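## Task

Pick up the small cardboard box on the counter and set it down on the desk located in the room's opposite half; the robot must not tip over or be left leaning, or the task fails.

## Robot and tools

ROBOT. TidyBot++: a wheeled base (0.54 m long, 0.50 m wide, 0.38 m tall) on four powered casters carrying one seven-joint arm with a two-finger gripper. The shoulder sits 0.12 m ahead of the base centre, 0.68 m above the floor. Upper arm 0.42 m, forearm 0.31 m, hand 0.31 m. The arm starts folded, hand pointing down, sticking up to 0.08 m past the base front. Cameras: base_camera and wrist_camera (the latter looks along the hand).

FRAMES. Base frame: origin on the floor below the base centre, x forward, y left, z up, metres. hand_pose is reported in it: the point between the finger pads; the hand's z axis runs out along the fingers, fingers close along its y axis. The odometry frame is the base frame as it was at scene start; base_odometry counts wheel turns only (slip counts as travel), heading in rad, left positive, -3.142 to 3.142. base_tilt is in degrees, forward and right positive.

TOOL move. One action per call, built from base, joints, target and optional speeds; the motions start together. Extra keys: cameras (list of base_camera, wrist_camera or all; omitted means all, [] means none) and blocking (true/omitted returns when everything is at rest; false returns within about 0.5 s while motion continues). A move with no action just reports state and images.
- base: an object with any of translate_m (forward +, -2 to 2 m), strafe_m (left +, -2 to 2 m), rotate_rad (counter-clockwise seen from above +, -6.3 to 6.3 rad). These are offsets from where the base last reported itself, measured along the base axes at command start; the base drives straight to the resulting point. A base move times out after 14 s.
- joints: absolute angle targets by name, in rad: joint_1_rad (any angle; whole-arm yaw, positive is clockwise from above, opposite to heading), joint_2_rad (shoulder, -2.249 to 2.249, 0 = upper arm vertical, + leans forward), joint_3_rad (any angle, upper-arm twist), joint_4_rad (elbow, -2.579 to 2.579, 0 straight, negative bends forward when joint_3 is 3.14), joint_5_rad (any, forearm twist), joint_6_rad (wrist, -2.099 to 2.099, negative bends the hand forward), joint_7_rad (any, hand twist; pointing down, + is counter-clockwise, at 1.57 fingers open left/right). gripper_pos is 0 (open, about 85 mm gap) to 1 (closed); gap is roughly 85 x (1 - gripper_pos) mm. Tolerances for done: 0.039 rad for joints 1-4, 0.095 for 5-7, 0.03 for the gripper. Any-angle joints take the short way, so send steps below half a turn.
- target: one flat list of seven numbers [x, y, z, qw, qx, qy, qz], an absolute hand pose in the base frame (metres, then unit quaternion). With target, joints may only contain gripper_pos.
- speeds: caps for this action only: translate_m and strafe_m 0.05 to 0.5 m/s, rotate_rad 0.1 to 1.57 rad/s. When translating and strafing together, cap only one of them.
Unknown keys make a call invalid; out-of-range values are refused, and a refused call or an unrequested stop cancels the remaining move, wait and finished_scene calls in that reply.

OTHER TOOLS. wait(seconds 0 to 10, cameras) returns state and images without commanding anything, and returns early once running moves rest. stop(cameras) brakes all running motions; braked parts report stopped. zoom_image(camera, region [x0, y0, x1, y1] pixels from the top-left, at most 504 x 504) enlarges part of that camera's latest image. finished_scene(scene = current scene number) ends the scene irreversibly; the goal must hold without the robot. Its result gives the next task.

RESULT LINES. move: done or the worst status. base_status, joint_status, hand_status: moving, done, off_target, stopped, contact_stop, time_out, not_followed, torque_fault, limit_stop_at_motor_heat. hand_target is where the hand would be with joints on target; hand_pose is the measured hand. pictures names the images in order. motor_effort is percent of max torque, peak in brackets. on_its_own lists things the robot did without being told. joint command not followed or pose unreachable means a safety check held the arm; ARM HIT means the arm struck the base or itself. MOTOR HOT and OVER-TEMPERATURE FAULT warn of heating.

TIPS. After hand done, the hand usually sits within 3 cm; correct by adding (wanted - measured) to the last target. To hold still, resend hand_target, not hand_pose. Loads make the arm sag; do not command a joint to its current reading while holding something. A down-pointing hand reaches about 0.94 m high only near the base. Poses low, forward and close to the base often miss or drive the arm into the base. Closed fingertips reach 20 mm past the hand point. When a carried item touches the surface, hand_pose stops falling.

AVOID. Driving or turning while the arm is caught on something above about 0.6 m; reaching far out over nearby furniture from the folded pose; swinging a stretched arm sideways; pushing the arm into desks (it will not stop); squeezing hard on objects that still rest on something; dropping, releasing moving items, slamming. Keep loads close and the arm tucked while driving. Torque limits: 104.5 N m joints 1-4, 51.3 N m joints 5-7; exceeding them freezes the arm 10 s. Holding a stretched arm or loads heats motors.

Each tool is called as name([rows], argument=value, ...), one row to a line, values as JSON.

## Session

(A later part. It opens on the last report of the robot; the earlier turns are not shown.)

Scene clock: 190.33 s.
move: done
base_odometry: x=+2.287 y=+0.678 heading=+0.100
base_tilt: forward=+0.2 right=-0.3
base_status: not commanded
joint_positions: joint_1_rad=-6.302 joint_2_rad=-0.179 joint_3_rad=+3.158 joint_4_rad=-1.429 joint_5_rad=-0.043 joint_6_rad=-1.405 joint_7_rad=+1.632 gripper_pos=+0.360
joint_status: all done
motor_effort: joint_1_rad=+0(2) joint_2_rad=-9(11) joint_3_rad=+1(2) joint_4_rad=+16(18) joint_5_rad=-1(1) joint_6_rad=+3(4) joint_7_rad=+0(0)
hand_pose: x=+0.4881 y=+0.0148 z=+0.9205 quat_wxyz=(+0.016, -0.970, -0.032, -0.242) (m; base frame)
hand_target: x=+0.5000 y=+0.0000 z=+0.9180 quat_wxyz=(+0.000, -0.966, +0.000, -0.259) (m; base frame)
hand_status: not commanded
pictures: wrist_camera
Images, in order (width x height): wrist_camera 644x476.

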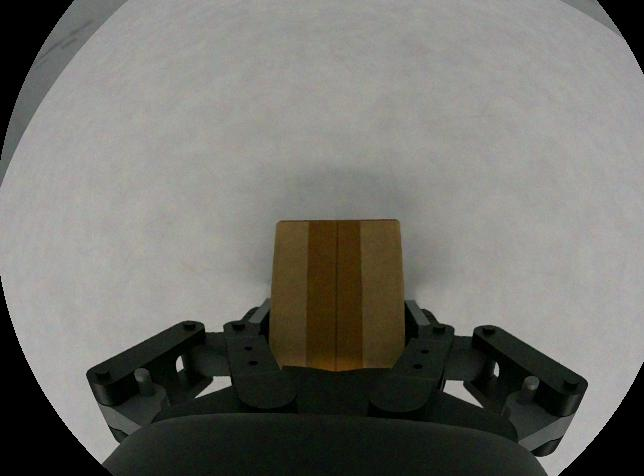

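Released and resting. Open more, then raise and back away.

move(joints={"gripper_pos": 0.1}, cameras=[])

move(target=[0.49, 0.0, 1.02, 0.0, 0.9659, 0.0, 0.2588], cameras=["wrist_camera"])

move(base={"translate_m": -0.2}, cameras=["wrist_camera"])

Scene clock: 194.33 s.
move: done
base_odometry: x=+2.287 y=+0.678 heading=+0.100
base_tilt: forward=+0.2 right=-0.2
base_status: not commanded
joint_positions: joint_1_rad=-6.302 joint_2_rad=-0.179 joint_3_rad=+3.158 joint_4_rad=-1.439 joint_5_rad=-0.043 joint_6_rad=-1.405 joint_7_rad=+1.632 gripper_pos=+0.100
joint_status: all done
motor_effort: joint_1_rad=+0(1) joint_2_rad=-11(11) joint_3_rad=+2(3) joint_4_rad=+18(19) joint_5_rad=-1(1) joint_6_rad=+4(4) joint_7_rad=+0(0)
hand_pose: x=+0.4862 y=+0.0148 z=+0.9158 quat_wxyz=(+0.016, -0.971, -0.032, -0.237) (m; base frame)
hand_target: x=+0.5000 y=+0.0000 z=+0.9180 quat_wxyz=(+0.000, -0.966, +0.000, -0.259) (m; base frame)
hand_status: not commanded
pictures: none
No camera images: "cameras" was empty.

Scene clock: 195.93 s.
move: done
base_odometry: x=+2.287 y=+0.678 heading=+0.100
base_tilt: forward=+0.2 right=-0.3
base_status: not commanded
joint_positions: joint_1_rad=-6.302 joint_2_rad=-0.112 joint_3_rad=+3.158 joint_4_rad=-1.020 joint_5_rad=-0.043 joint_6_rad=-1.610 joint_7_rad=+1.632 gripper_pos=+0.100
joint_status: not commanded
motor_effort: joint_1_rad=+0(1) joint_2_rad=-12(12) joint_3_rad=+1(2) joint_4_rad=+16(19) joint_5_rad=+0(1) joint_6_rad=+5(5) joint_7_rad=+0(0)
hand_pose: x=+0.5016 y=+0.0150 z=+1.0408 quat_wxyz=(+0.012, -0.951, -0.037, -0.307) (m; base frame)
hand_target: x=+0.4900 y=+0.0000 z=+1.0200 quat_wxyz=(+0.000, -0.966, +0.000, -0.259) (m; base frame)
hand_status: done (0.028 m and 7.3 deg from the pose sent, 0.105 m and 4.9 deg at the start)
pictures: wrist_camera
Images, in order (width x height): wrist_camera 644x476.

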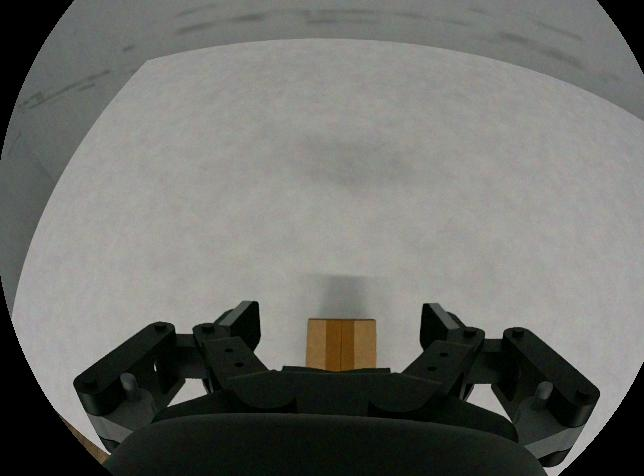

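Scene clock: 197.60 s.
move: done
base_odometry: x=+2.088 y=+0.658 heading=+0.100
base_tilt: forward=+0.2 right=-0.2
base_status: done
joint_positions: joint_1_rad=-6.302 joint_2_rad=-0.096 joint_3_rad=+3.158 joint_4_rad=-1.018 joint_5_rad=-0.043 joint_6_rad=-1.617 joint_7_rad=+1.632 gripper_pos=+0.100
joint_status: not commanded
motor_effort: joint_1_rad=+0(1) joint_2_rad=-12(16) joint_3_rad=+1(3) joint_4_rad=+16(17) joint_5_rad=-1(1) joint_6_rad=+5(6) joint_7_rad=+0(1)
hand_pose: x=+0.5057 y=+0.0151 z=+1.0344 quat_wxyz=(+0.012, -0.954, -0.037, -0.297) (m; base frame)
hand_target: x=+0.4900 y=+0.0000 z=+1.0200 quat_wxyz=(+0.000, -0.966, +0.000, -0.259) (m; base frame)
hand_status: not commanded
pictures: wrist_camera
Images, in order (width x height): wrist_camera 644x476.

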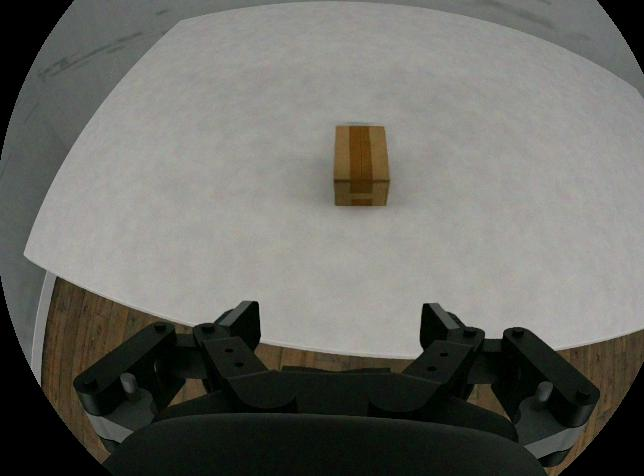

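finished_scene(scene=2)

The scene is finished: the task was done.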